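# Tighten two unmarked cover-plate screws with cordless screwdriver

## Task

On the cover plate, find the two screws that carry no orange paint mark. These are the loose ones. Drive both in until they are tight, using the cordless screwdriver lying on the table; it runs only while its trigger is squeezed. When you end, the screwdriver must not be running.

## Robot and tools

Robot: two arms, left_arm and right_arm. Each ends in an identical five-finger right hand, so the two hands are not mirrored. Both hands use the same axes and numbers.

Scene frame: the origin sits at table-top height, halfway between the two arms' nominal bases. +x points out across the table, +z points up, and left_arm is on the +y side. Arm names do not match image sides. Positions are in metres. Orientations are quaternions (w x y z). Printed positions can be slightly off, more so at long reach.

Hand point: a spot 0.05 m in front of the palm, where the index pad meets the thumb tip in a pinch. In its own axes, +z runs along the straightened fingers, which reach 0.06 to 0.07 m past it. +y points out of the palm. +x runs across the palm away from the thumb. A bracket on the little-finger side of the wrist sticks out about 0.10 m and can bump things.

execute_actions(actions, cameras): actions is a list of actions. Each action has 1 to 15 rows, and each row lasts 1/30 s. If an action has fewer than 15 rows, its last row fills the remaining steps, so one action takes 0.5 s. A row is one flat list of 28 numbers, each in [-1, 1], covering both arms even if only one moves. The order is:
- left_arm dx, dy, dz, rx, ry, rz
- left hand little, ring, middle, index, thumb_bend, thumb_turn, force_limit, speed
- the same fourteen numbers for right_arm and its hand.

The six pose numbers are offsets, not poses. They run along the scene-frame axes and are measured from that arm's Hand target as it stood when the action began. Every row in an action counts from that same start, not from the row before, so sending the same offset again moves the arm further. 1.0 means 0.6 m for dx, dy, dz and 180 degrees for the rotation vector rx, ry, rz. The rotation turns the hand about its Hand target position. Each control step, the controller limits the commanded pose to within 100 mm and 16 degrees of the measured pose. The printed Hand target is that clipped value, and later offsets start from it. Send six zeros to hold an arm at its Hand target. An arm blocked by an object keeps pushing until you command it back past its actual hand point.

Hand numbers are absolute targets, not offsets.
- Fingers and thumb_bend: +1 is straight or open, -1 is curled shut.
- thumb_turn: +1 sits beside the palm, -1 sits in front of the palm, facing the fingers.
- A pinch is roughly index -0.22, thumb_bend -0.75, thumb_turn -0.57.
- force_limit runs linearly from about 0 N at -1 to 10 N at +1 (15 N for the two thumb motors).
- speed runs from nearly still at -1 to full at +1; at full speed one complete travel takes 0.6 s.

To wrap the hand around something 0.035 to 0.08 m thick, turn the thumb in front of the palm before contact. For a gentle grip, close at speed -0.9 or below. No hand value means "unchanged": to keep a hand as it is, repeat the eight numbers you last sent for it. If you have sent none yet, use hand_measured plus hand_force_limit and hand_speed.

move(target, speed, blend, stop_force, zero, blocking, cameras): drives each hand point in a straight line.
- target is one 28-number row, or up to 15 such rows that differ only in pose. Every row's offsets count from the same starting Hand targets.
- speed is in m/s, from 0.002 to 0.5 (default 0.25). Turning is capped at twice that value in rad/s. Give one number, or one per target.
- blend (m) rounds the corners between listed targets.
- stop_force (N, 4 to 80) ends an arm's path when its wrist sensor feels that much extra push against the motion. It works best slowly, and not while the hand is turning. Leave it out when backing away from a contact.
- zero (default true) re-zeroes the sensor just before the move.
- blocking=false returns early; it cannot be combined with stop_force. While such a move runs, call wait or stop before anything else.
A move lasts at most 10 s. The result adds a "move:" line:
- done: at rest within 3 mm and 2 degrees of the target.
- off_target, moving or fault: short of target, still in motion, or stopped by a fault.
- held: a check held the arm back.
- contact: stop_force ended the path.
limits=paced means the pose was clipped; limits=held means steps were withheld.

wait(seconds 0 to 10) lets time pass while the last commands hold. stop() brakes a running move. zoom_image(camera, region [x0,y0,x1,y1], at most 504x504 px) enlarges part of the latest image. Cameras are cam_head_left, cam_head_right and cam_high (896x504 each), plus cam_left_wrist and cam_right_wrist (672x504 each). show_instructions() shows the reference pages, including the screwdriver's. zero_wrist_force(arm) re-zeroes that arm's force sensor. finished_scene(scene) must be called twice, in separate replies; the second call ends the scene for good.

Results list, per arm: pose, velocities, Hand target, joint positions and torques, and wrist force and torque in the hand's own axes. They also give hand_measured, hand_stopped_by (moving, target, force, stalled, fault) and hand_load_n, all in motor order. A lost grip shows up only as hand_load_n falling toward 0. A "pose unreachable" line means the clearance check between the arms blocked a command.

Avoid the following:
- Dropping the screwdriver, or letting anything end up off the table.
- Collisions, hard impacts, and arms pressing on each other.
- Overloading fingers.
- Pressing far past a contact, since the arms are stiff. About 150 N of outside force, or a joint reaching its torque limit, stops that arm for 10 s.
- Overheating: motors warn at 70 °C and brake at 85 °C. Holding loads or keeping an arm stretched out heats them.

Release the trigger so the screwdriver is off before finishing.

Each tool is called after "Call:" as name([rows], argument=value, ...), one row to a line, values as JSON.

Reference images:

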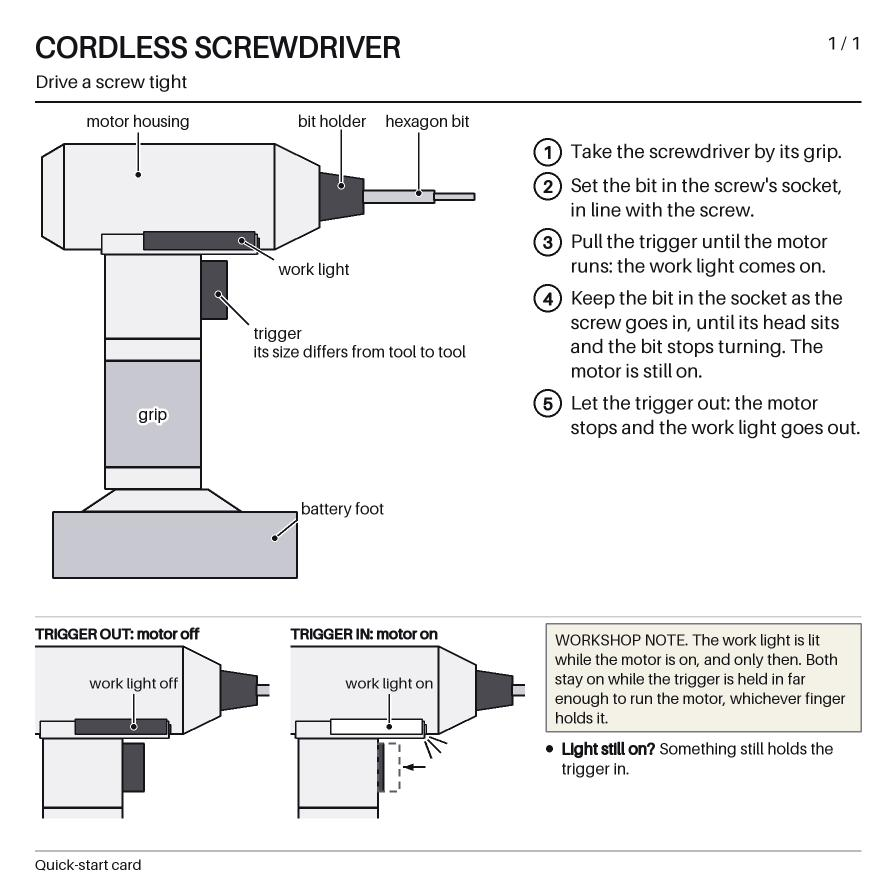

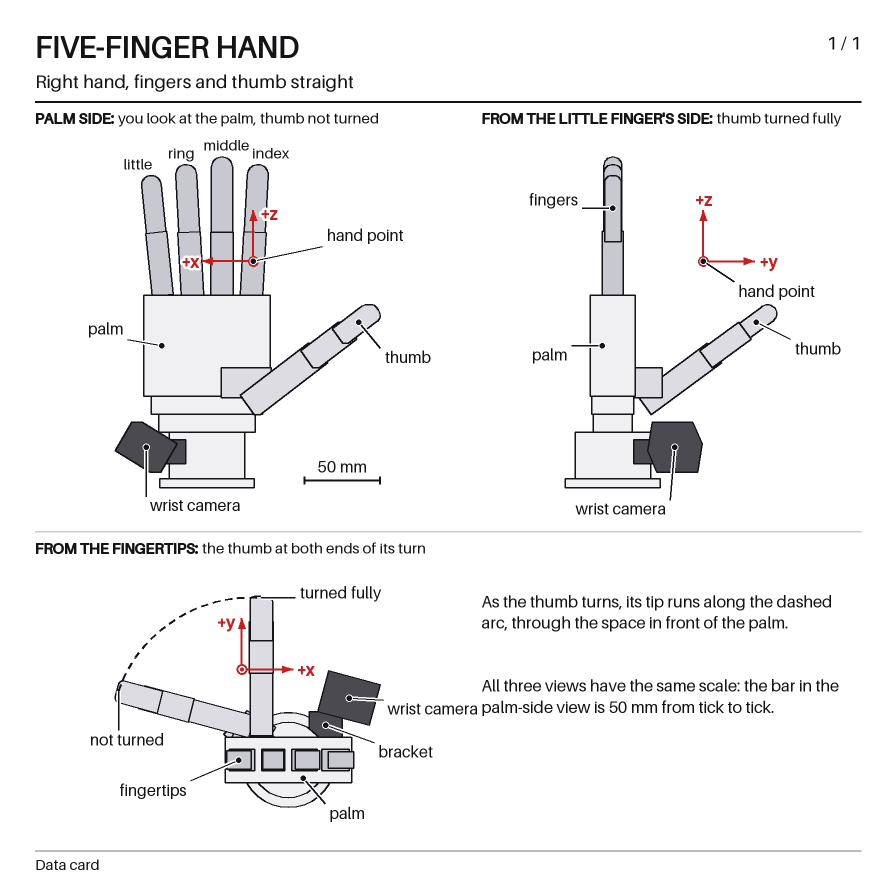

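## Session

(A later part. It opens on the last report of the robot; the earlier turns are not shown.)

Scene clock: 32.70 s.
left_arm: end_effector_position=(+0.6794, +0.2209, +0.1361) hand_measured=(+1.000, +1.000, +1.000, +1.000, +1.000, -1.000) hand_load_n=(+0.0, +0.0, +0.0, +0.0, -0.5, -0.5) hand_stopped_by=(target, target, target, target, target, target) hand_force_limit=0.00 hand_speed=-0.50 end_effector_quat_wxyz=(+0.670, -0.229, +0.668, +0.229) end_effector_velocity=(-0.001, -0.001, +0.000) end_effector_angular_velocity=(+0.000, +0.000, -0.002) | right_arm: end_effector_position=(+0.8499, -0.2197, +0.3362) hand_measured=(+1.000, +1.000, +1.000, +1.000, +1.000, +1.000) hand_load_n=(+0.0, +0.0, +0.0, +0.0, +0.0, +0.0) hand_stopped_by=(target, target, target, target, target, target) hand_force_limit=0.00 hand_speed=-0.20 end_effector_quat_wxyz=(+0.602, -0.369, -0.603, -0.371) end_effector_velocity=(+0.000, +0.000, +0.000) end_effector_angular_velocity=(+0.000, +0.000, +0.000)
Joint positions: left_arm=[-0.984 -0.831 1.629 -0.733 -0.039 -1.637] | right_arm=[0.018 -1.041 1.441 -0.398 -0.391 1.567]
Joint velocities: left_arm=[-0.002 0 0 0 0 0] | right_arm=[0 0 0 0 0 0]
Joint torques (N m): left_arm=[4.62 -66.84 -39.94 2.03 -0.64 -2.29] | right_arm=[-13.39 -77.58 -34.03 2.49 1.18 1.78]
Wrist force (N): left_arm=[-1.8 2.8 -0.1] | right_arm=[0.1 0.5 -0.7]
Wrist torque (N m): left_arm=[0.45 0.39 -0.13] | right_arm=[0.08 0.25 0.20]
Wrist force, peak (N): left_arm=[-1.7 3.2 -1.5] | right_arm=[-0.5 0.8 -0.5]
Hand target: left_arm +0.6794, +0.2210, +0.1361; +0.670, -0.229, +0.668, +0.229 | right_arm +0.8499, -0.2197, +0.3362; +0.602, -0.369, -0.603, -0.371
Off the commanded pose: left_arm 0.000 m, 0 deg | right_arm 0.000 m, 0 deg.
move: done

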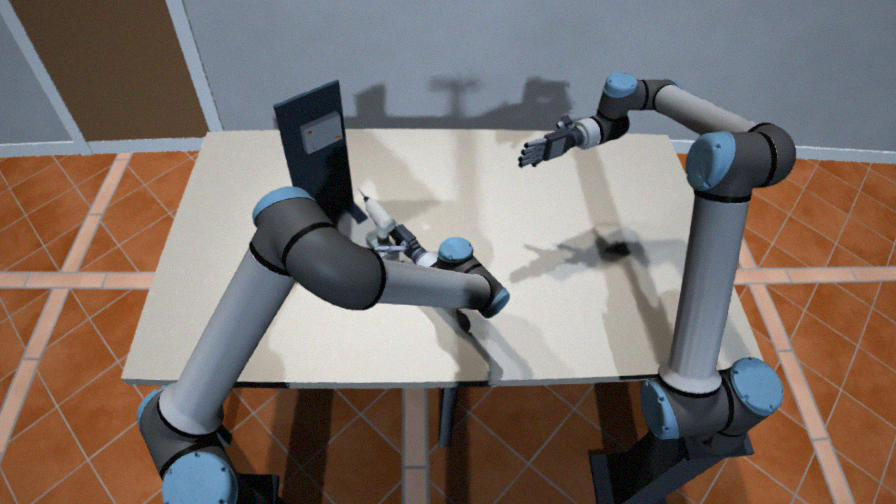

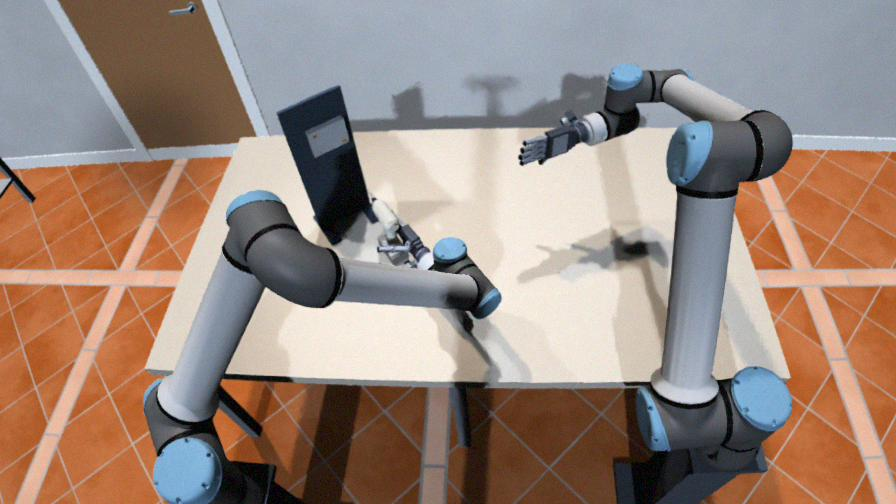

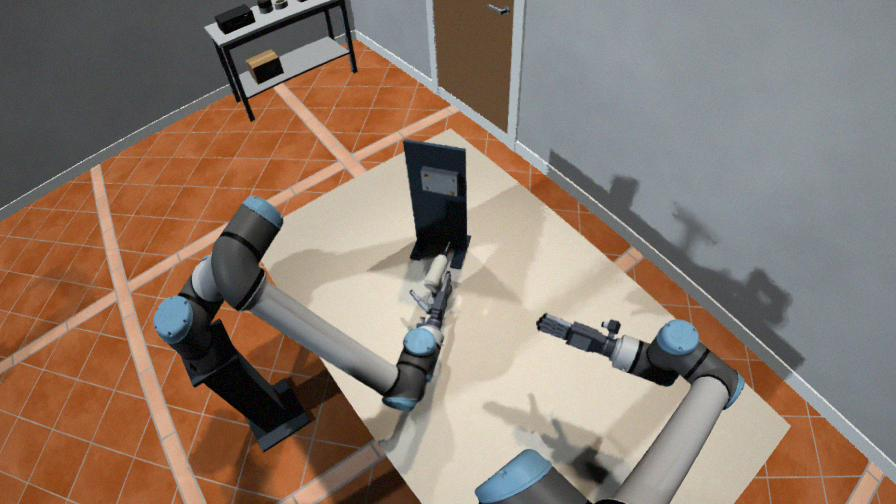

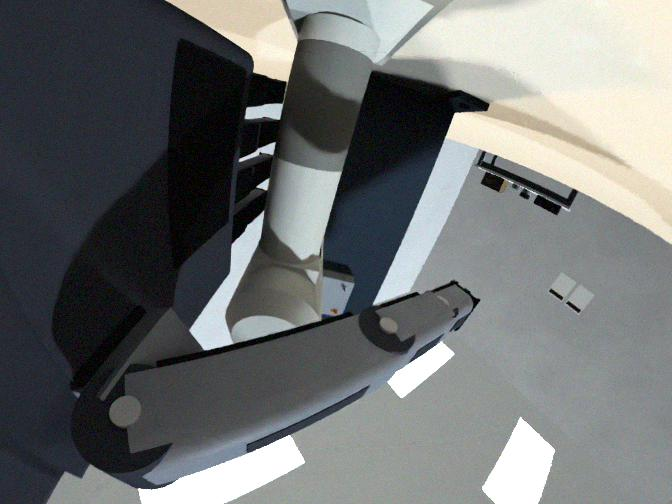

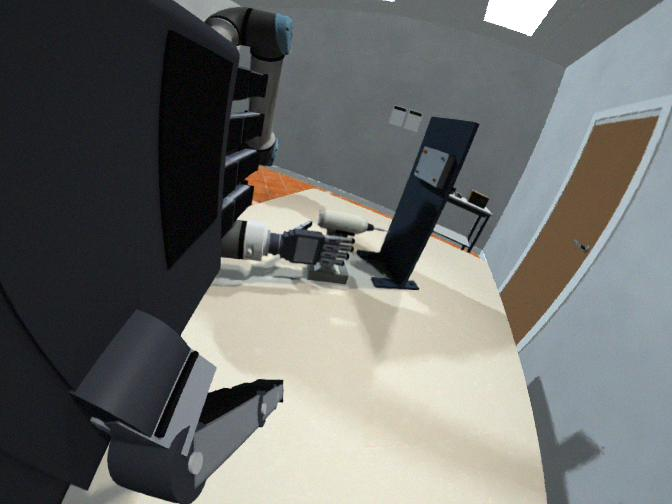

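Call:
move(target=[0.055,0.043,0.007,0,0,0,1,1,1,1,1,-1,0,-0.5,0,0,0,0,0,0,1,1,1,1,1,1,0,-0.2], speed=0.06, stop_force=5)

Call:
zoom_image(camera="cam_right_wrist", region=[222, 150, 422, 300])

Call:
zoom_image(camera="cam_head_left", region=[340, 170, 490, 320])

Scene clock: 34.97 s.
left_arm: end_effector_position=(+0.7124, +0.2468, +0.1403) hand_measured=(+1.000, +1.000, +1.000, +1.000, +1.000, -1.000) hand_load_n=(+0.0, +0.0, +0.0, +0.0, +0.0, -0.5) hand_stopped_by=(target, target, target, target, target, target) hand_force_limit=0.00 hand_speed=-0.50 end_effector_quat_wxyz=(+0.669, -0.230, +0.669, +0.229) end_effector_velocity=(+0.000, +0.001, +0.000) end_effector_angular_velocity=(+0.001, +0.001, +0.001) | right_arm: end_effector_position=(+0.8499, -0.2197, +0.3362) hand_measured=(+1.000, +1.000, +1.000, +1.000, +1.000, +1.000) hand_load_n=(+0.0, +0.0, +0.0, +0.5, +0.0, +0.0) hand_stopped_by=(target, target, target, target, target, target) hand_force_limit=0.00 hand_speed=-0.20 end_effector_quat_wxyz=(+0.602, -0.369, -0.603, -0.371) end_effector_velocity=(+0.000, +0.000, +0.000) end_effector_angular_velocity=(+0.000, -0.001, +0.000)
Joint positions: left_arm=[-0.932 -0.835 1.624 -0.78 0.013 -1.581] | right_arm=[0.018 -1.041 1.441 -0.398 -0.391 1.567]
Joint velocities: left_arm=[0.001 0.001 0 0.003 0 -0.002] | right_arm=[0 0 0 0 0 0]
Joint torques (N m): left_arm=[-16.08 -85.43 -27.71 2.93 1.24 -4.23] | right_arm=[-12.44 -77.68 -34.37 2.52 1.3 1.8]
Wrist force (N): left_arm=[-1.9 3.0 -0.4] | right_arm=[-0.2 0.5 -0.7]
Wrist torque (N m): left_arm=[0.50 0.40 -0.14] | right_arm=[0.06 0.29 0.18]
Wrist force, peak (N): left_arm=[-2.1 3.2 -0.3] | right_arm=[0.2 1.0 -0.5]
Hand target: left_arm +0.7124, +0.2467, +0.1403; +0.670, -0.229, +0.668, +0.229 | right_arm +0.8499, -0.2197, +0.3362; +0.602, -0.369, -0.603, -0.371
Off the commanded pose: left_arm 0.000 m, 0 deg | right_arm 0.000 m, 0 deg.
move: done

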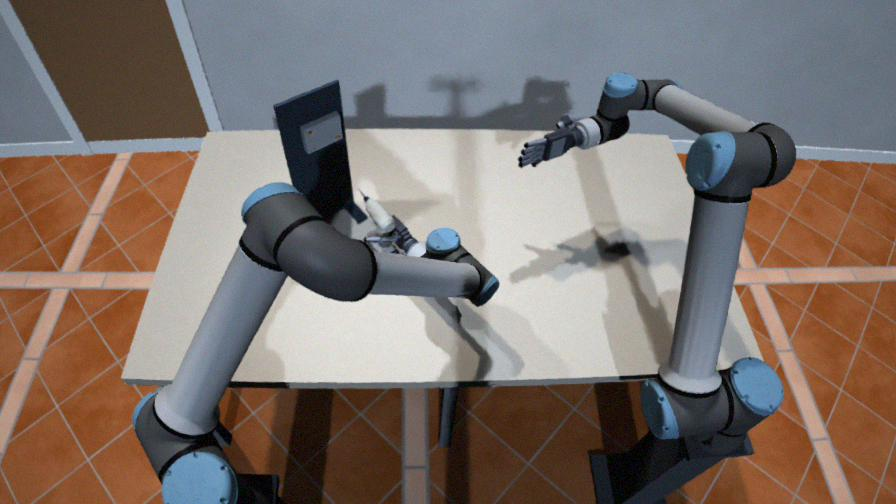

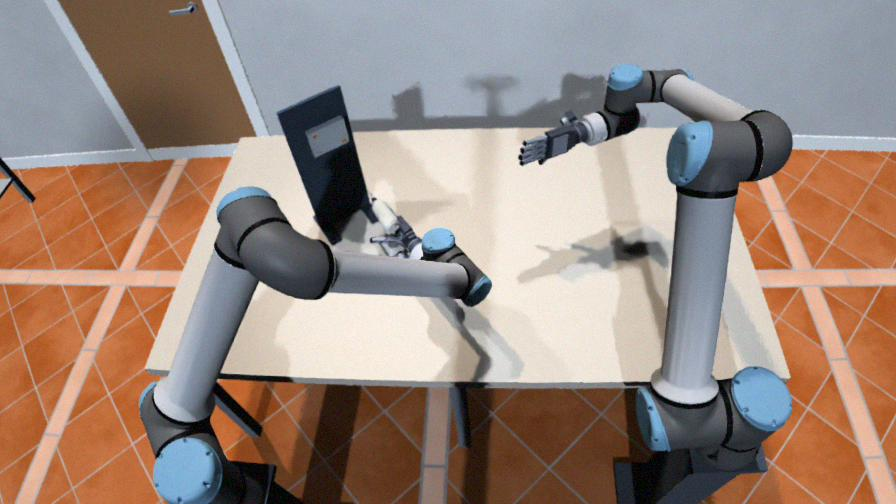

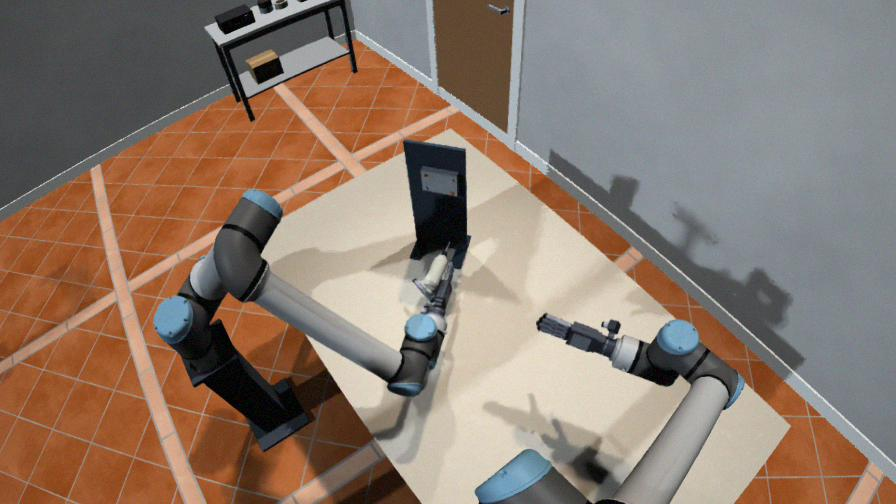

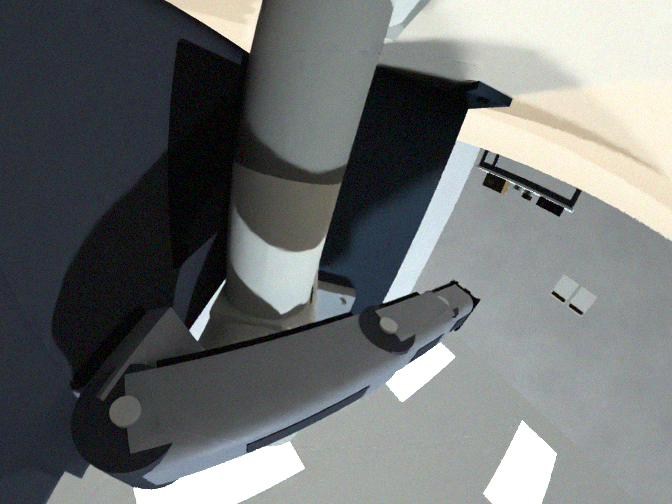

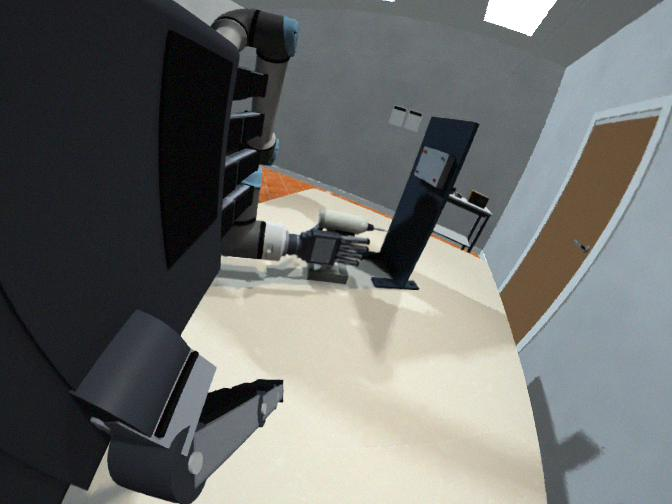

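Scaled by 2.520 from the camera's 672x504 image, which has a finer 960x720 frame.

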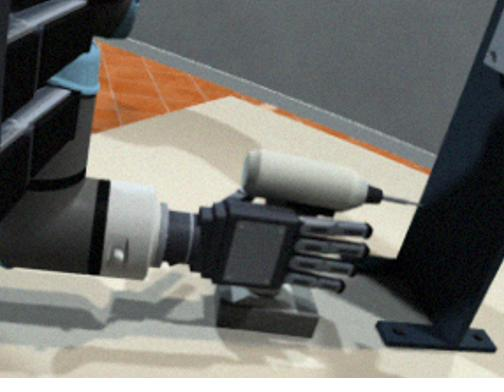

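Scaled by 3.360.

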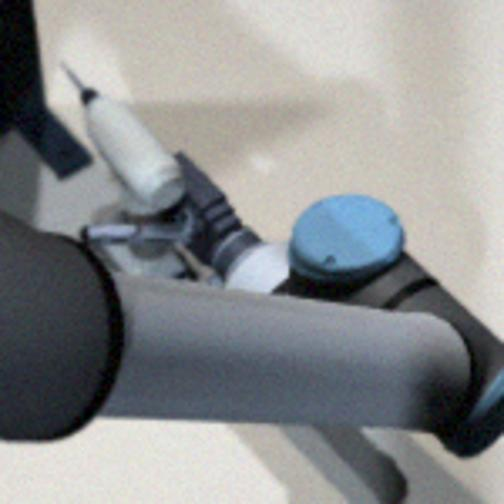

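Call:
move(target=[-0.0205,0.0263,0,0,0,0,1,1,1,1,1,-1,0,-0.5,0,0,0,0,0,0,1,1,1,1,1,1,0,-0.2], speed=0.02, stop_force=4, cameras=["cam_left_wrist"])

Call:
zoom_image(camera="cam_left_wrist", region=[172, 0, 572, 400])

Scene clock: 37.17 s.
left_arm: end_effector_position=(+0.7002, +0.2625, +0.1403) hand_measured=(+1.000, +1.000, +1.000, +1.000, +1.000, -1.000) hand_load_n=(+0.0, +0.0, +0.0, +0.0, +0.0, -0.5) hand_stopped_by=(target, target, target, target, target, target) hand_force_limit=0.00 hand_speed=-0.50 end_effector_quat_wxyz=(+0.669, -0.230, +0.669, +0.229) end_effector_velocity=(+0.000, +0.001, +0.000) end_effector_angular_velocity=(+0.001, +0.001, +0.001) | right_arm: end_effector_position=(+0.8499, -0.2197, +0.3362) hand_measured=(+1.000, +1.000, +1.000, +1.000, +1.000, +1.000) hand_load_n=(+0.0, +0.0, +0.0, +0.0, +0.0, +0.0) hand_stopped_by=(target, target, target, target, target, target) hand_force_limit=0.00 hand_speed=-0.20 end_effector_quat_wxyz=(+0.602, -0.369, -0.603, -0.371) end_effector_velocity=(+0.000, +0.000, +0.000) end_effector_angular_velocity=(+0.000, +0.002, +0.000)
Joint positions: left_arm=[-0.932 -0.864 1.682 -0.854 0.013 -1.537] | right_arm=[0.018 -1.041 1.441 -0.398 -0.391 1.567]
Joint velocities: left_arm=[0.001 0 0 0.004 0 -0.003] | right_arm=[0 0 0 0.001 0 0]
Joint torques (N m): left_arm=[9.01 -83.7 -23.91 3.2 1.96 -2.56] | right_arm=[-11.37 -76.87 -34.91 2.38 1.25 1.78]
Wrist force (N): left_arm=[-1.7 1.6 -0.9] | right_arm=[0.0 0.8 -0.3]
Wrist torque (N m): left_arm=[0.51 0.40 -0.10] | right_arm=[0.09 0.23 0.21]
Wrist force, peak (N): left_arm=[-1.8 3.0 -0.3] | right_arm=[-0.2 0.6 -0.9]
Hand target: left_arm +0.7002, +0.2625, +0.1403; +0.670, -0.229, +0.668, +0.229 | right_arm +0.8499, -0.2197, +0.3362; +0.602, -0.369, -0.603, -0.371
Off the commanded pose: left_arm 0.000 m, 0 deg | right_arm 0.000 m, 0 deg.
move: done
Images, in order (width x height): cam_left_wrist 672x504.

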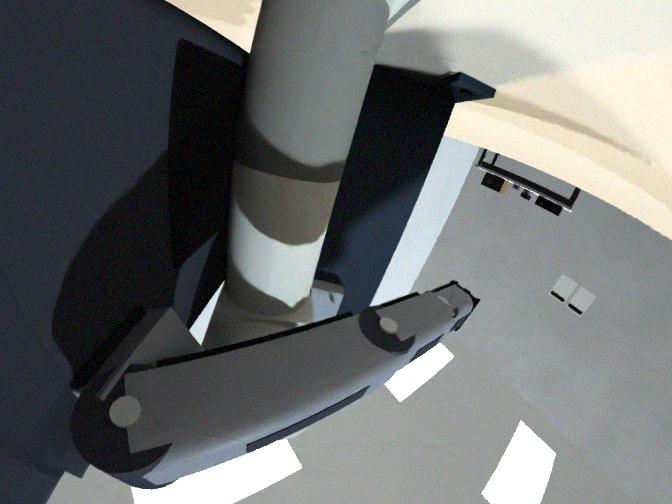

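Scaled by 1.260 from the camera's 672x504 image, which has a finer 960x720 frame.

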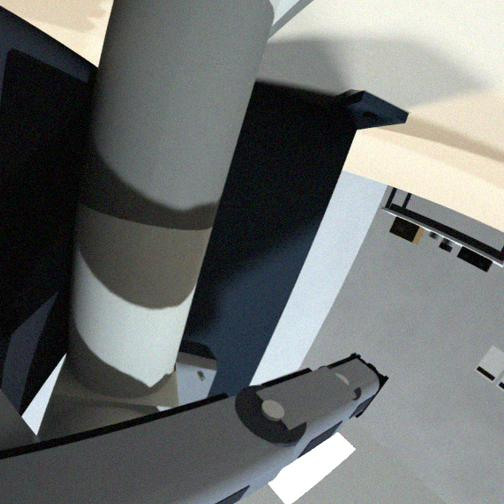

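Call:
move(target=[0,0,0,0,0,0,-1,-1,-1,1,1,-1,-0.4,-0.7,0,0,0,0,0,0,1,1,1,1,1,1,0,-0.2], cameras=["cam_left_wrist","cam_right_wrist"])

Call:
zoom_image(camera="cam_right_wrist", region=[222, 150, 422, 300])

Scene clock: 41.53 s.
left_arm: end_effector_position=(+0.7002, +0.2625, +0.1403) hand_measured=(-0.880, -0.864, -0.764, +1.000, +1.000, -1.000) hand_load_n=(+3.0, +0.5, +0.5, +0.0, +0.0, -0.5) hand_stopped_by=(force, force, force, target, target, target) hand_force_limit=-0.40 hand_speed=-0.70 end_effector_quat_wxyz=(+0.670, -0.229, +0.668, +0.229) end_effector_velocity=(+0.000, -0.001, +0.000) end_effector_angular_velocity=(+0.001, +0.000, -0.001) | right_arm: end_effector_position=(+0.8499, -0.2197, +0.3362) hand_measured=(+1.000, +1.000, +1.000, +1.000, +1.000, +1.000) hand_load_n=(+0.0, +0.0, +0.0, +0.0, +0.0, +0.0) hand_stopped_by=(target, target, target, target, target, target) hand_force_limit=0.00 hand_speed=-0.20 end_effector_quat_wxyz=(+0.602, -0.369, -0.603, -0.371) end_effector_velocity=(+0.000, +0.000, +0.000) end_effector_angular_velocity=(+0.000, +0.000, +0.000)
Joint positions: left_arm=[-0.932 -0.876 1.711 -0.976 0.013 -1.432] | right_arm=[0.018 -1.041 1.441 -0.398 -0.391 1.567]
Joint velocities: left_arm=[-0.001 0 0 0 0 0.001] | right_arm=[0 0 0 0 0 0]
Joint torques (N m): left_arm=[6.85 -90.52 -17.73 -1.42 2.32 1.16] | right_arm=[-9.2 -77.99 -36.41 2.33 1.3 1.43]
Wrist force (N): left_arm=[-1.8 3.4 0.6] | right_arm=[0.0 0.4 0.0]
Wrist torque (N m): left_arm=[0.50 0.18 0.19] | right_arm=[0.02 0.23 0.19]
Wrist force, peak (N): left_arm=[-1.8 4.2 0.8] | right_arm=[0.1 1.0 -0.9]
Hand target: left_arm +0.7002, +0.2625, +0.1403; +0.670, -0.229, +0.668, +0.229 | right_arm +0.8499, -0.2197, +0.3362; +0.602, -0.369, -0.603, -0.371
Off the commanded pose: left_arm 0.000 m, 0 deg | right_arm 0.000 m, 0 deg.
move: done
Images, in order (width x height): cam_left_wrist 672x504, cam_right_wrist 672x504.

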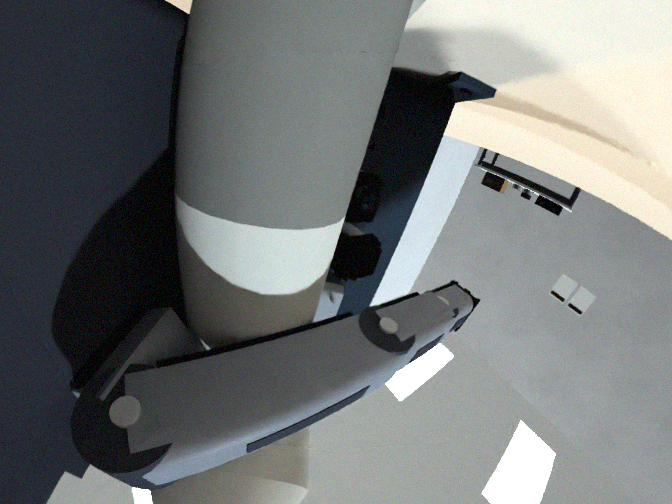

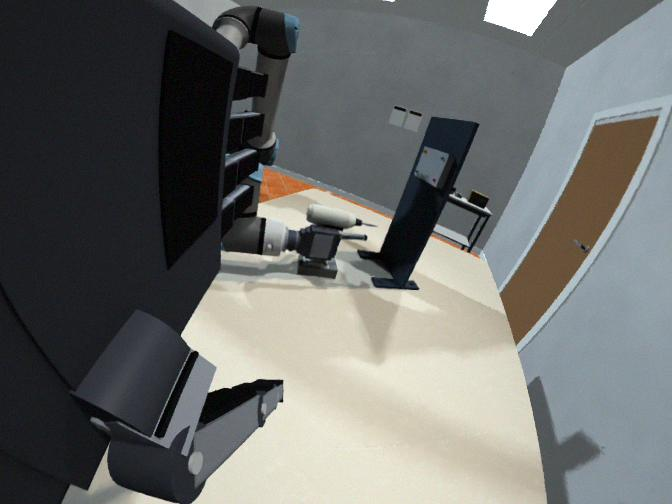

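Scaled by 2.520 from the camera's 672x504 image, which has a finer 960x720 frame.

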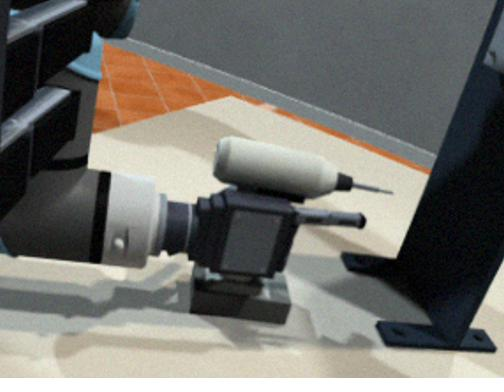

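Call:
move(target=[0,0,0,0,0,0,-1,-1,-1,1,-1,-1,-0.4,-0.7,0,0,0,0,0,0,1,1,1,1,1,1,0,-0.2], cameras=["cam_left_wrist","cam_high","cam_head_left"])

Call:
zoom_image(camera="cam_head_left", region=[340, 170, 490, 320])

Call:
zoom_image(camera="cam_high", region=[370, 220, 520, 370])

Scene clock: 44.73 s.
left_arm: end_effector_position=(+0.7002, +0.2625, +0.1403) hand_measured=(-0.880, -0.864, -0.764, +1.000, +0.186, -1.000) hand_load_n=(+3.5, +0.5, +4.5, +0.0, +4.5, +2.0) hand_stopped_by=(force, force, force, target, force, target) hand_force_limit=-0.40 hand_speed=-0.70 end_effector_quat_wxyz=(+0.670, -0.229, +0.668, +0.229) end_effector_velocity=(+0.000, +0.000, +0.000) end_effector_angular_velocity=(+0.002, +0.001, +0.000) | right_arm: end_effector_position=(+0.8499, -0.2197, +0.3362) hand_measured=(+1.000, +1.000, +1.000, +1.000, +1.000, +1.000) hand_load_n=(+0.0, +0.0, +0.0, +0.0, +0.0, +0.0) hand_stopped_by=(target, target, target, target, target, target) hand_force_limit=0.00 hand_speed=-0.20 end_effector_quat_wxyz=(+0.602, -0.369, -0.603, -0.371) end_effector_velocity=(+0.000, +0.000, +0.001) end_effector_angular_velocity=(+0.000, +0.000, +0.000)
Joint positions: left_arm=[-0.932 -0.878 1.717 -1.004 0.013 -1.407] | right_arm=[0.018 -1.041 1.441 -0.398 -0.391 1.567]
Joint velocities: left_arm=[0 0 0.002 -0.006 0 0.007] | right_arm=[0 -0.002 0 0.002 0 0]
Joint torques (N m): left_arm=[7.56 -93.37 -13.92 -3.4 2.43 3.42] | right_arm=[-7.67 -77.89 -37.34 2.15 1.2 1.34]
Wrist force (N): left_arm=[-3.1 1.9 -1.0] | right_arm=[-0.3 0.6 -0.3]
Wrist torque (N m): left_arm=[0.48 0.23 -0.03] | right_arm=[0.06 0.28 0.18]
Wrist force, peak (N): left_arm=[-4.0 3.8 -0.9] | right_arm=[-0.1 0.5 -1.0]
Hand target: left_arm +0.7002, +0.2625, +0.1403; +0.670, -0.229, +0.668, +0.229 | right_arm +0.8499, -0.2197, +0.3362; +0.602, -0.369, -0.603, -0.371
Off the commanded pose: left_arm 0.000 m, 0 deg | right_arm 0.000 m, 0 deg.
move: done
Images, in order (width x height): cam_head_left 896x504, cam_high 896x504, cam_left_wrist 672x504.

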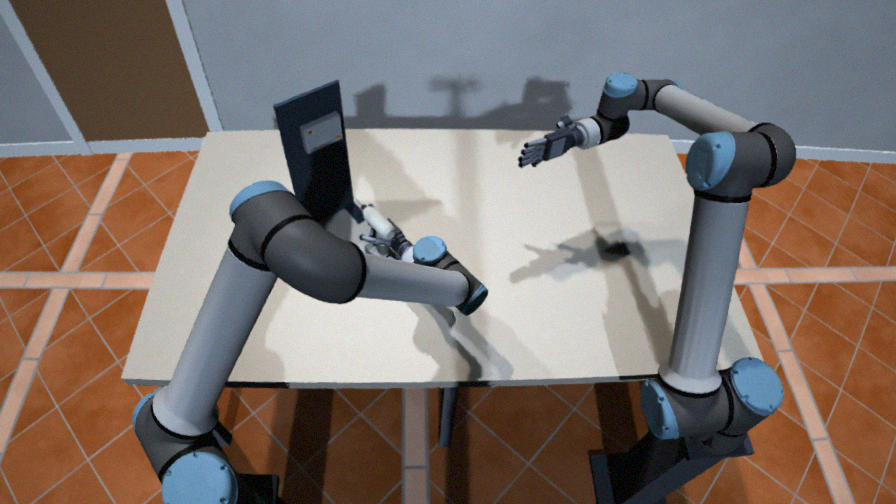

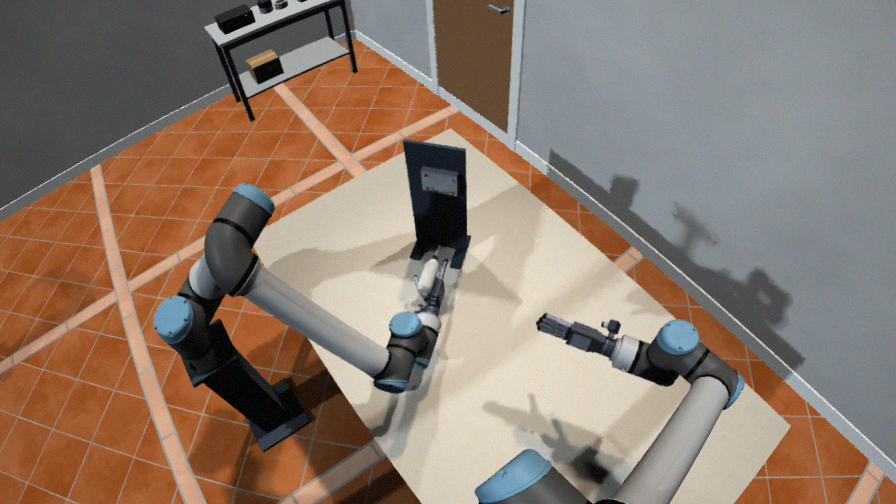

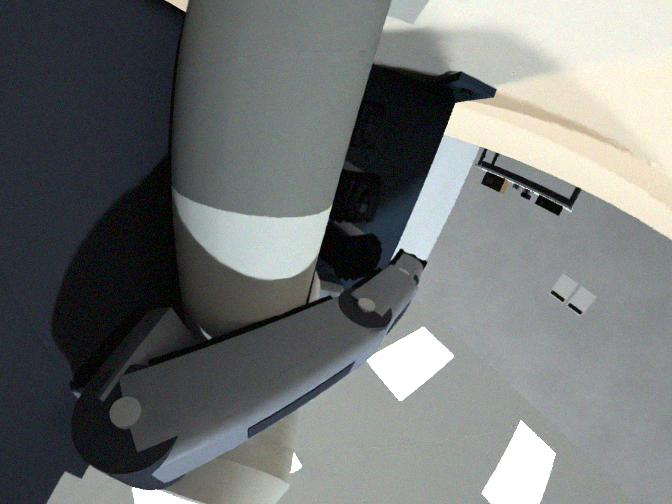

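Scaled by 3.360.

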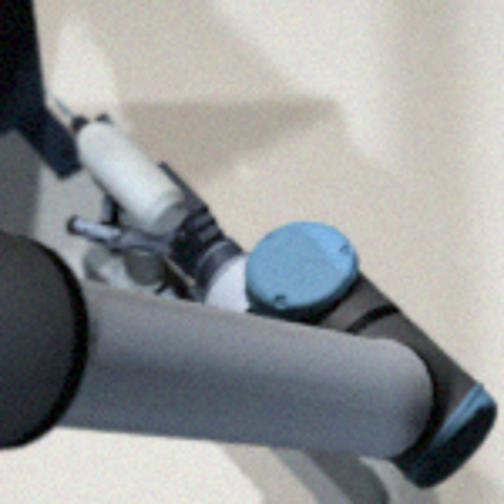

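Scaled by 3.360.

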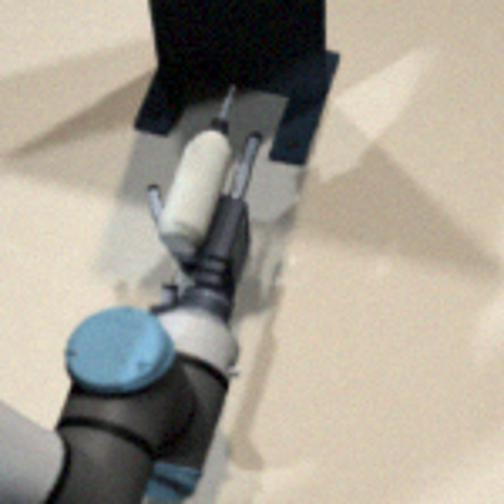

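Call:
move(target=[0,0,0,0,0,0,-0.97,-0.97,-0.97,1,-0.97,-1,0.3,-0.8,0,0,0,0,0,0,1,1,1,1,1,1,0,-0.2], cameras=["cam_left_wrist","cam_right_wrist"])

Call:
move(target=[0,0,0.05,0,0,0,-0.97,-0.97,-0.97,1,-0.97,-1,0.3,-0.8,0,0,0,0,0,0,1,1,1,1,1,1,0,-0.2], speed=0.05, cameras=["cam_left_wrist","cam_right_wrist"])

Call:
zoom_image(camera="cam_right_wrist", region=[222, 150, 422, 300])

Scene clock: 45.63 s.
left_arm: end_effector_position=(+0.7002, +0.2625, +0.1403) hand_measured=(-0.890, -0.882, -0.806, +1.000, +0.136, -1.000) hand_load_n=(+7.5, +10.0, +6.0, +0.0, +9.5, +3.0) hand_stopped_by=(force, force, force, target, force, target) hand_force_limit=0.30 hand_speed=-0.80 end_effector_quat_wxyz=(+0.670, -0.229, +0.668, +0.229) end_effector_velocity=(+0.000, +0.000, +0.000) end_effector_angular_velocity=(-0.001, -0.001, +0.001) | right_arm: end_effector_position=(+0.8499, -0.2197, +0.3362) hand_measured=(+1.000, +1.000, +1.000, +1.000, +1.000, +1.000) hand_load_n=(+0.0, +0.0, +0.0, +0.0, +0.0, +0.0) hand_stopped_by=(target, target, target, target, target, target) hand_force_limit=0.00 hand_speed=-0.20 end_effector_quat_wxyz=(+0.602, -0.369, -0.603, -0.371) end_effector_velocity=(+0.000, +0.000, +0.000) end_effector_angular_velocity=(+0.000, -0.002, +0.000)
Joint positions: left_arm=[-0.932 -0.879 1.718 -1.007 0.013 -1.405] | right_arm=[0.018 -1.041 1.441 -0.398 -0.391 1.567]
Joint velocities: left_arm=[0 -0.001 0.001 -0.006 -0.001 0.003] | right_arm=[0 -0.001 0 -0.001 0 0]
Joint torques (N m): left_arm=[8.92 -94.02 -14.71 -5.03 0.62 3.99] | right_arm=[-7.75 -77.96 -37.82 2.18 1.19 1.41]
Wrist force (N): left_arm=[-3.6 2.5 0.8] | right_arm=[0.1 0.5 -0.3]
Wrist torque (N m): left_arm=[0.46 -0.06 0.08] | right_arm=[0.06 0.22 0.21]
Wrist force, peak (N): left_arm=[-4.0 3.1 1.4] | right_arm=[-0.1 0.9 -1.0]
Hand target: left_arm +0.7002, +0.2625, +0.1403; +0.670, -0.229, +0.668, +0.229 | right_arm +0.8499, -0.2197, +0.3362; +0.602, -0.369, -0.603, -0.371
Off the commanded pose: left_arm 0.000 m, 0 deg | right_arm 0.000 m, 0 deg.
move: done
Images, in order (width x height): cam_left_wrist 672x504, cam_right_wrist 672x504.

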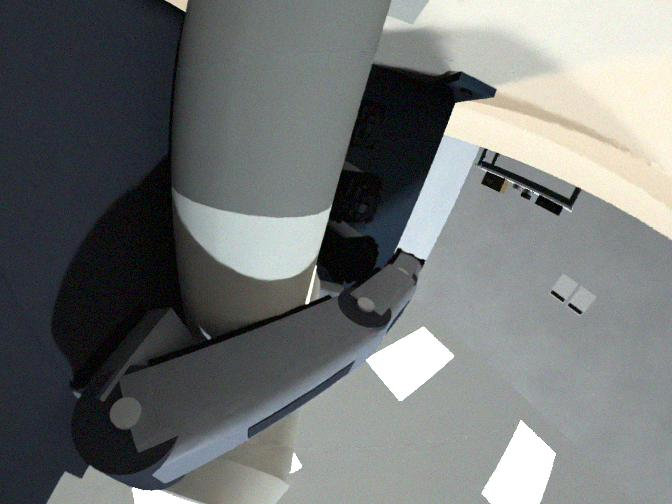

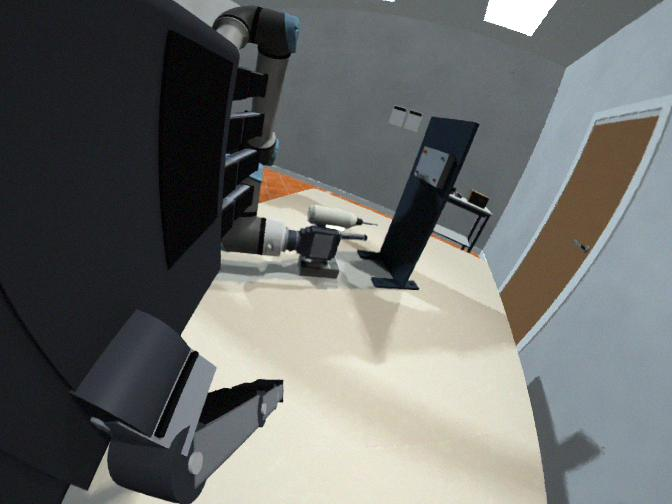

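Scene clock: 46.50 s.
left_arm: end_effector_position=(+0.7002, +0.2625, +0.1705) hand_measured=(-0.890, -0.882, -0.806, +1.000, +0.136, -1.000) hand_load_n=(+5.0, +8.5, +6.5, +0.0, +9.0, +3.5) hand_stopped_by=(force, force, force, target, force, target) hand_force_limit=0.30 hand_speed=-0.80 end_effector_quat_wxyz=(+0.670, -0.229, +0.668, +0.229) end_effector_velocity=(+0.000, -0.001, -0.003) end_effector_angular_velocity=(-0.001, +0.000, -0.001) | right_arm: end_effector_position=(+0.8499, -0.2197, +0.3362) hand_measured=(+1.000, +1.000, +1.000, +1.000, +1.000, +1.000) hand_load_n=(+0.0, +0.0, +0.0, +0.0, +0.0, +0.0) hand_stopped_by=(target, target, target, target, target, target) hand_force_limit=0.00 hand_speed=-0.20 end_effector_quat_wxyz=(+0.602, -0.369, -0.603, -0.371) end_effector_velocity=(+0.001, +0.000, -0.002) end_effector_angular_velocity=(+0.000, +0.002, +0.000)
Joint positions: left_arm=[-0.932 -0.917 1.717 -0.987 0.013 -1.386] | right_arm=[0.018 -1.041 1.441 -0.398 -0.391 1.567]
Joint velocities: left_arm=[-0.001 0.004 0 0 -0.001 -0.004] | right_arm=[0 0.003 0 -0.001 0 0]
Joint torques (N m): left_arm=[8.07 -65.52 -44.88 1.59 0.4 -3.79] | right_arm=[-7.9 -78.81 -38.45 2.14 1.34 1.38]
Wrist force (N): left_arm=[5.3 2.7 -0.7] | right_arm=[0.0 0.4 -0.7]
Wrist torque (N m): left_arm=[0.46 0.17 0.07] | right_arm=[0.05 0.26 0.20]
Wrist force, peak (N): left_arm=[6.6 2.9 -0.7] | right_arm=[0.2 0.7 -0.9]
Hand target: left_arm +0.7002, +0.2625, +0.1703; +0.670, -0.229, +0.668, +0.229 | right_arm +0.8499, -0.2197, +0.3362; +0.602, -0.369, -0.603, -0.371
Off the commanded pose: left_arm 0.000 m, 0 deg | right_arm 0.000 m, 0 deg.
move: done
Images, in order (width x height): cam_left_wrist 672x504, cam_right_wrist 672x504.

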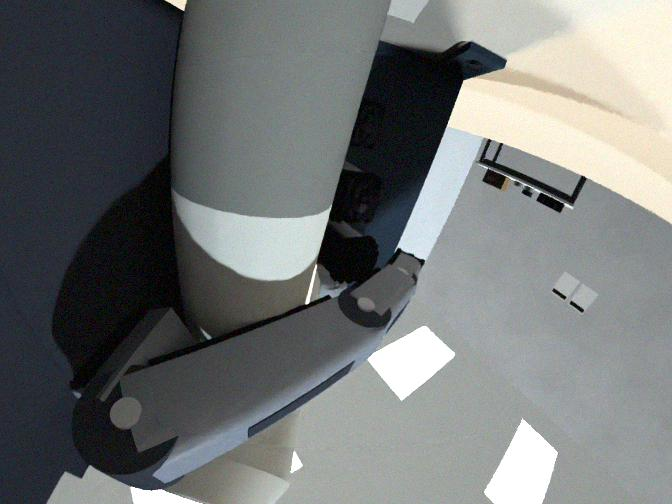

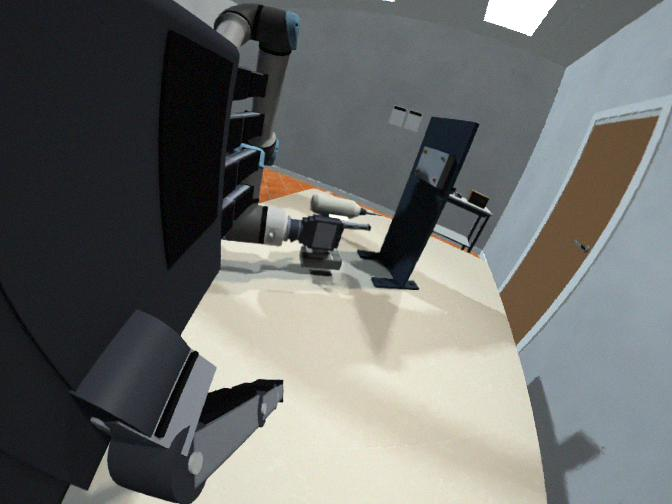

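Scaled by 2.520 from the camera's 672x504 image, which has a finer 960x720 frame.

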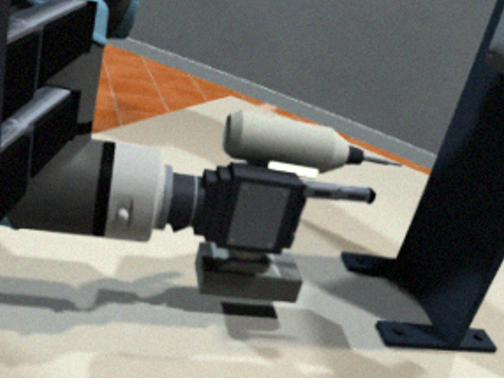

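Call:
zoom_image(camera="cam_right_wrist", region=[300, 185, 400, 260])

Call:
zoom_image(camera="cam_left_wrist", region=[290, 60, 450, 320])

Scaled by 5.040 from the camera's 672x504 image, which has a finer 960x720 frame.

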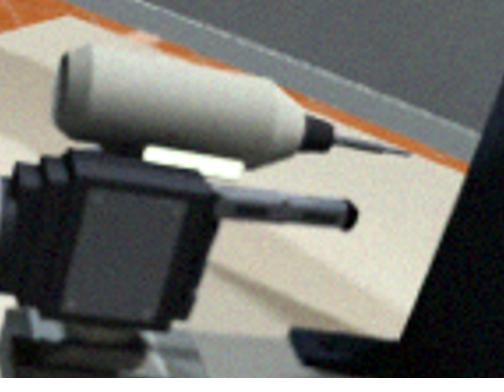

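Scaled by 1.938 from the camera's 672x504 image, which has a finer 960x720 frame.

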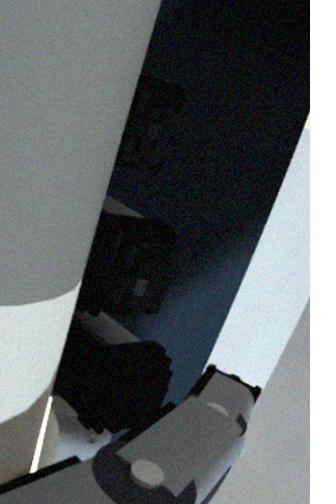

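Call:
move(target=[0,0,-0.058,0,0,0,-0.97,-0.97,-0.97,1,-0.97,-1,0.3,-0.8,0,0,0,0,0,0,1,1,1,1,1,1,0,-0.2], speed=0.025, stop_force=5, cameras=[])

Call:
move(target=[0,0,0,0,0,0,-0.4,-0.4,-0.4,1,0.6,-1,0.3,-0.7,0,0,0,0,0,0,1,1,1,1,1,1,0,-0.2], cameras=["cam_right_wrist"])

Call:
zoom_image(camera="cam_right_wrist", region=[280, 185, 400, 295])

Scene clock: 49.53 s.
left_arm: end_effector_position=(+0.7002, +0.2625, +0.1408) hand_measured=(-0.890, -0.882, -0.806, +1.000, +0.136, -1.000) hand_load_n=(+6.0, +9.0, +6.5, +0.0, +9.0, +4.0) hand_stopped_by=(force, force, force, target, force, target) hand_force_limit=0.30 hand_speed=-0.80 end_effector_quat_wxyz=(+0.670, -0.229, +0.668, +0.229) end_effector_velocity=(+0.000, -0.001, +0.000) end_effector_angular_velocity=(+0.001, +0.001, +0.000) | right_arm: end_effector_position=(+0.8499, -0.2197, +0.3362) hand_measured=(+1.000, +1.000, +1.000, +1.000, +1.000, +1.000) hand_load_n=(+0.0, +0.0, +0.0, +0.0, +0.0, +0.0) hand_stopped_by=(target, target, target, target, target, target) hand_force_limit=0.00 hand_speed=-0.20 end_effector_quat_wxyz=(+0.602, -0.369, -0.603, -0.371) end_effector_velocity=(+0.000, +0.000, +0.001) end_effector_angular_velocity=(+0.000, -0.002, +0.000)
Joint positions: left_arm=[-0.932 -0.88 1.718 -1.008 0.013 -1.403] | right_arm=[0.018 -1.041 1.441 -0.398 -0.391 1.567]
Joint velocities: left_arm=[-0.001 0 0 0.001 -0.001 0.001] | right_arm=[0 -0.001 0 -0.001 0 0]
Joint torques (N m): left_arm=[-2.91 -101.95 -25.64 2.28 -0.41 2.74] | right_arm=[-6.39 -78.25 -38.98 2.11 1.06 1.25]
Wrist force (N): left_arm=[6.1 3.9 -0.4] | right_arm=[0.0 0.6 -0.5]
Wrist torque (N m): left_arm=[0.62 0.02 0.16] | right_arm=[0.08 0.26 0.20]
Wrist force, peak (N): left_arm=[-18.0 2.7 -4.2] | right_arm=[0.1 1.0 -0.6]
Hand target: left_arm +0.7002, +0.2625, +0.1409; +0.670, -0.229, +0.668, +0.229 | right_arm +0.8499, -0.2197, +0.3362; +0.602, -0.369, -0.603, -0.371
Off the commanded pose: left_arm 0.005 m, 0 deg | right_arm 0.000 m, 0 deg.
move: contact (left_arm)
No camera images: "cameras" was empty.

Scene clock: 51.30 s.
left_arm: end_effector_position=(+0.7002, +0.2625, +0.1409) hand_measured=(-0.400, -0.400, -0.400, +1.000, +0.600, -1.000) hand_load_n=(+0.0, +0.0, +0.0, -0.5, +0.0, +0.0) hand_stopped_by=(target, target, target, target, target, target) hand_force_limit=0.30 hand_speed=-0.70 end_effector_quat_wxyz=(+0.670, -0.229, +0.668, +0.229) end_effector_velocity=(+0.000, +0.001, -0.001) end_effector_angular_velocity=(+0.003, +0.002, +0.001) | right_arm: end_effector_position=(+0.8499, -0.2197, +0.3362) hand_measured=(+1.000, +1.000, +1.000, +1.000, +1.000, +1.000) hand_load_n=(+0.0, +0.0, +0.0, +0.0, +0.0, +0.0) hand_stopped_by=(target, target, target, target, target, target) hand_force_limit=0.00 hand_speed=-0.20 end_effector_quat_wxyz=(+0.602, -0.369, -0.603, -0.371) end_effector_velocity=(+0.000, +0.000, +0.001) end_effector_angular_velocity=(+0.000, -0.001, +0.000)
Joint positions: left_arm=[-0.932 -0.88 1.718 -1.008 0.013 -1.403] | right_arm=[0.018 -1.041 1.441 -0.398 -0.391 1.567]
Joint velocities: left_arm=[0.001 0.001 0 0 0 0.003] | right_arm=[0 -0.002 0 0.001 0 0]
Joint torques (N m): left_arm=[0.85 -77.28 -39.01 1.07 -0.67 2.13] | right_arm=[-5.55 -77.26 -39.59 2.01 1.12 1.24]
Wrist force (N): left_arm=[-0.7 3.2 -0.4] | right_arm=[-0.3 0.6 -0.3]
Wrist torque (N m): left_arm=[0.56 0.20 -0.02] | right_arm=[0.08 0.29 0.19]
Wrist force, peak (N): left_arm=[6.3 3.9 -0.8] | right_arm=[-0.1 1.0 -0.7]
Hand target: left_arm +0.7002, +0.2625, +0.1409; +0.670, -0.229, +0.668, +0.229 | right_arm +0.8499, -0.2197, +0.3362; +0.602, -0.369, -0.603, -0.371
Off the commanded pose: left_arm 0.000 m, 0 deg | right_arm 0.000 m, 0 deg.
move: done
Images, in order (width x height): cam_right_wrist 672x504.

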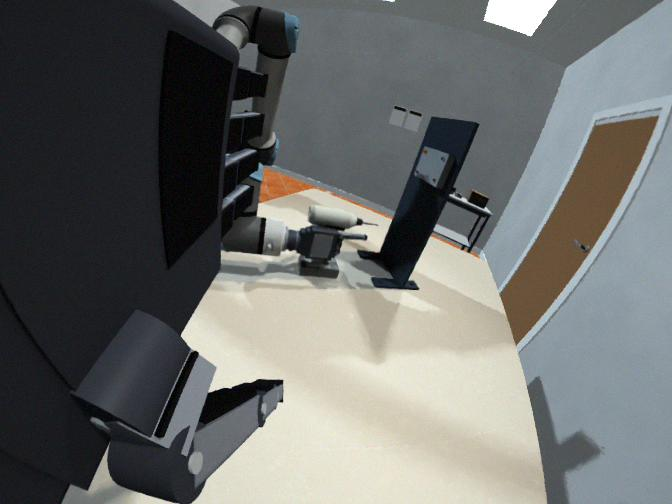

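Scaled by 4.200 from the camera's 672x504 image, which has a finer 960x720 frame.

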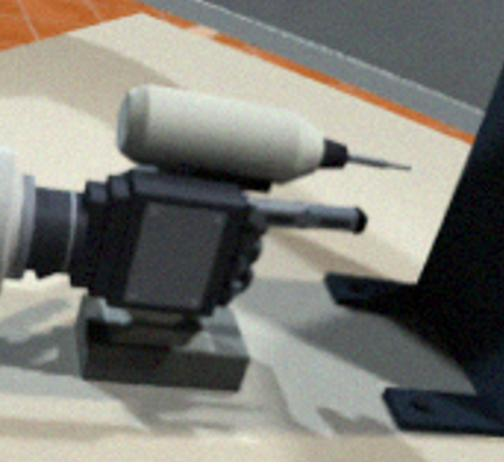

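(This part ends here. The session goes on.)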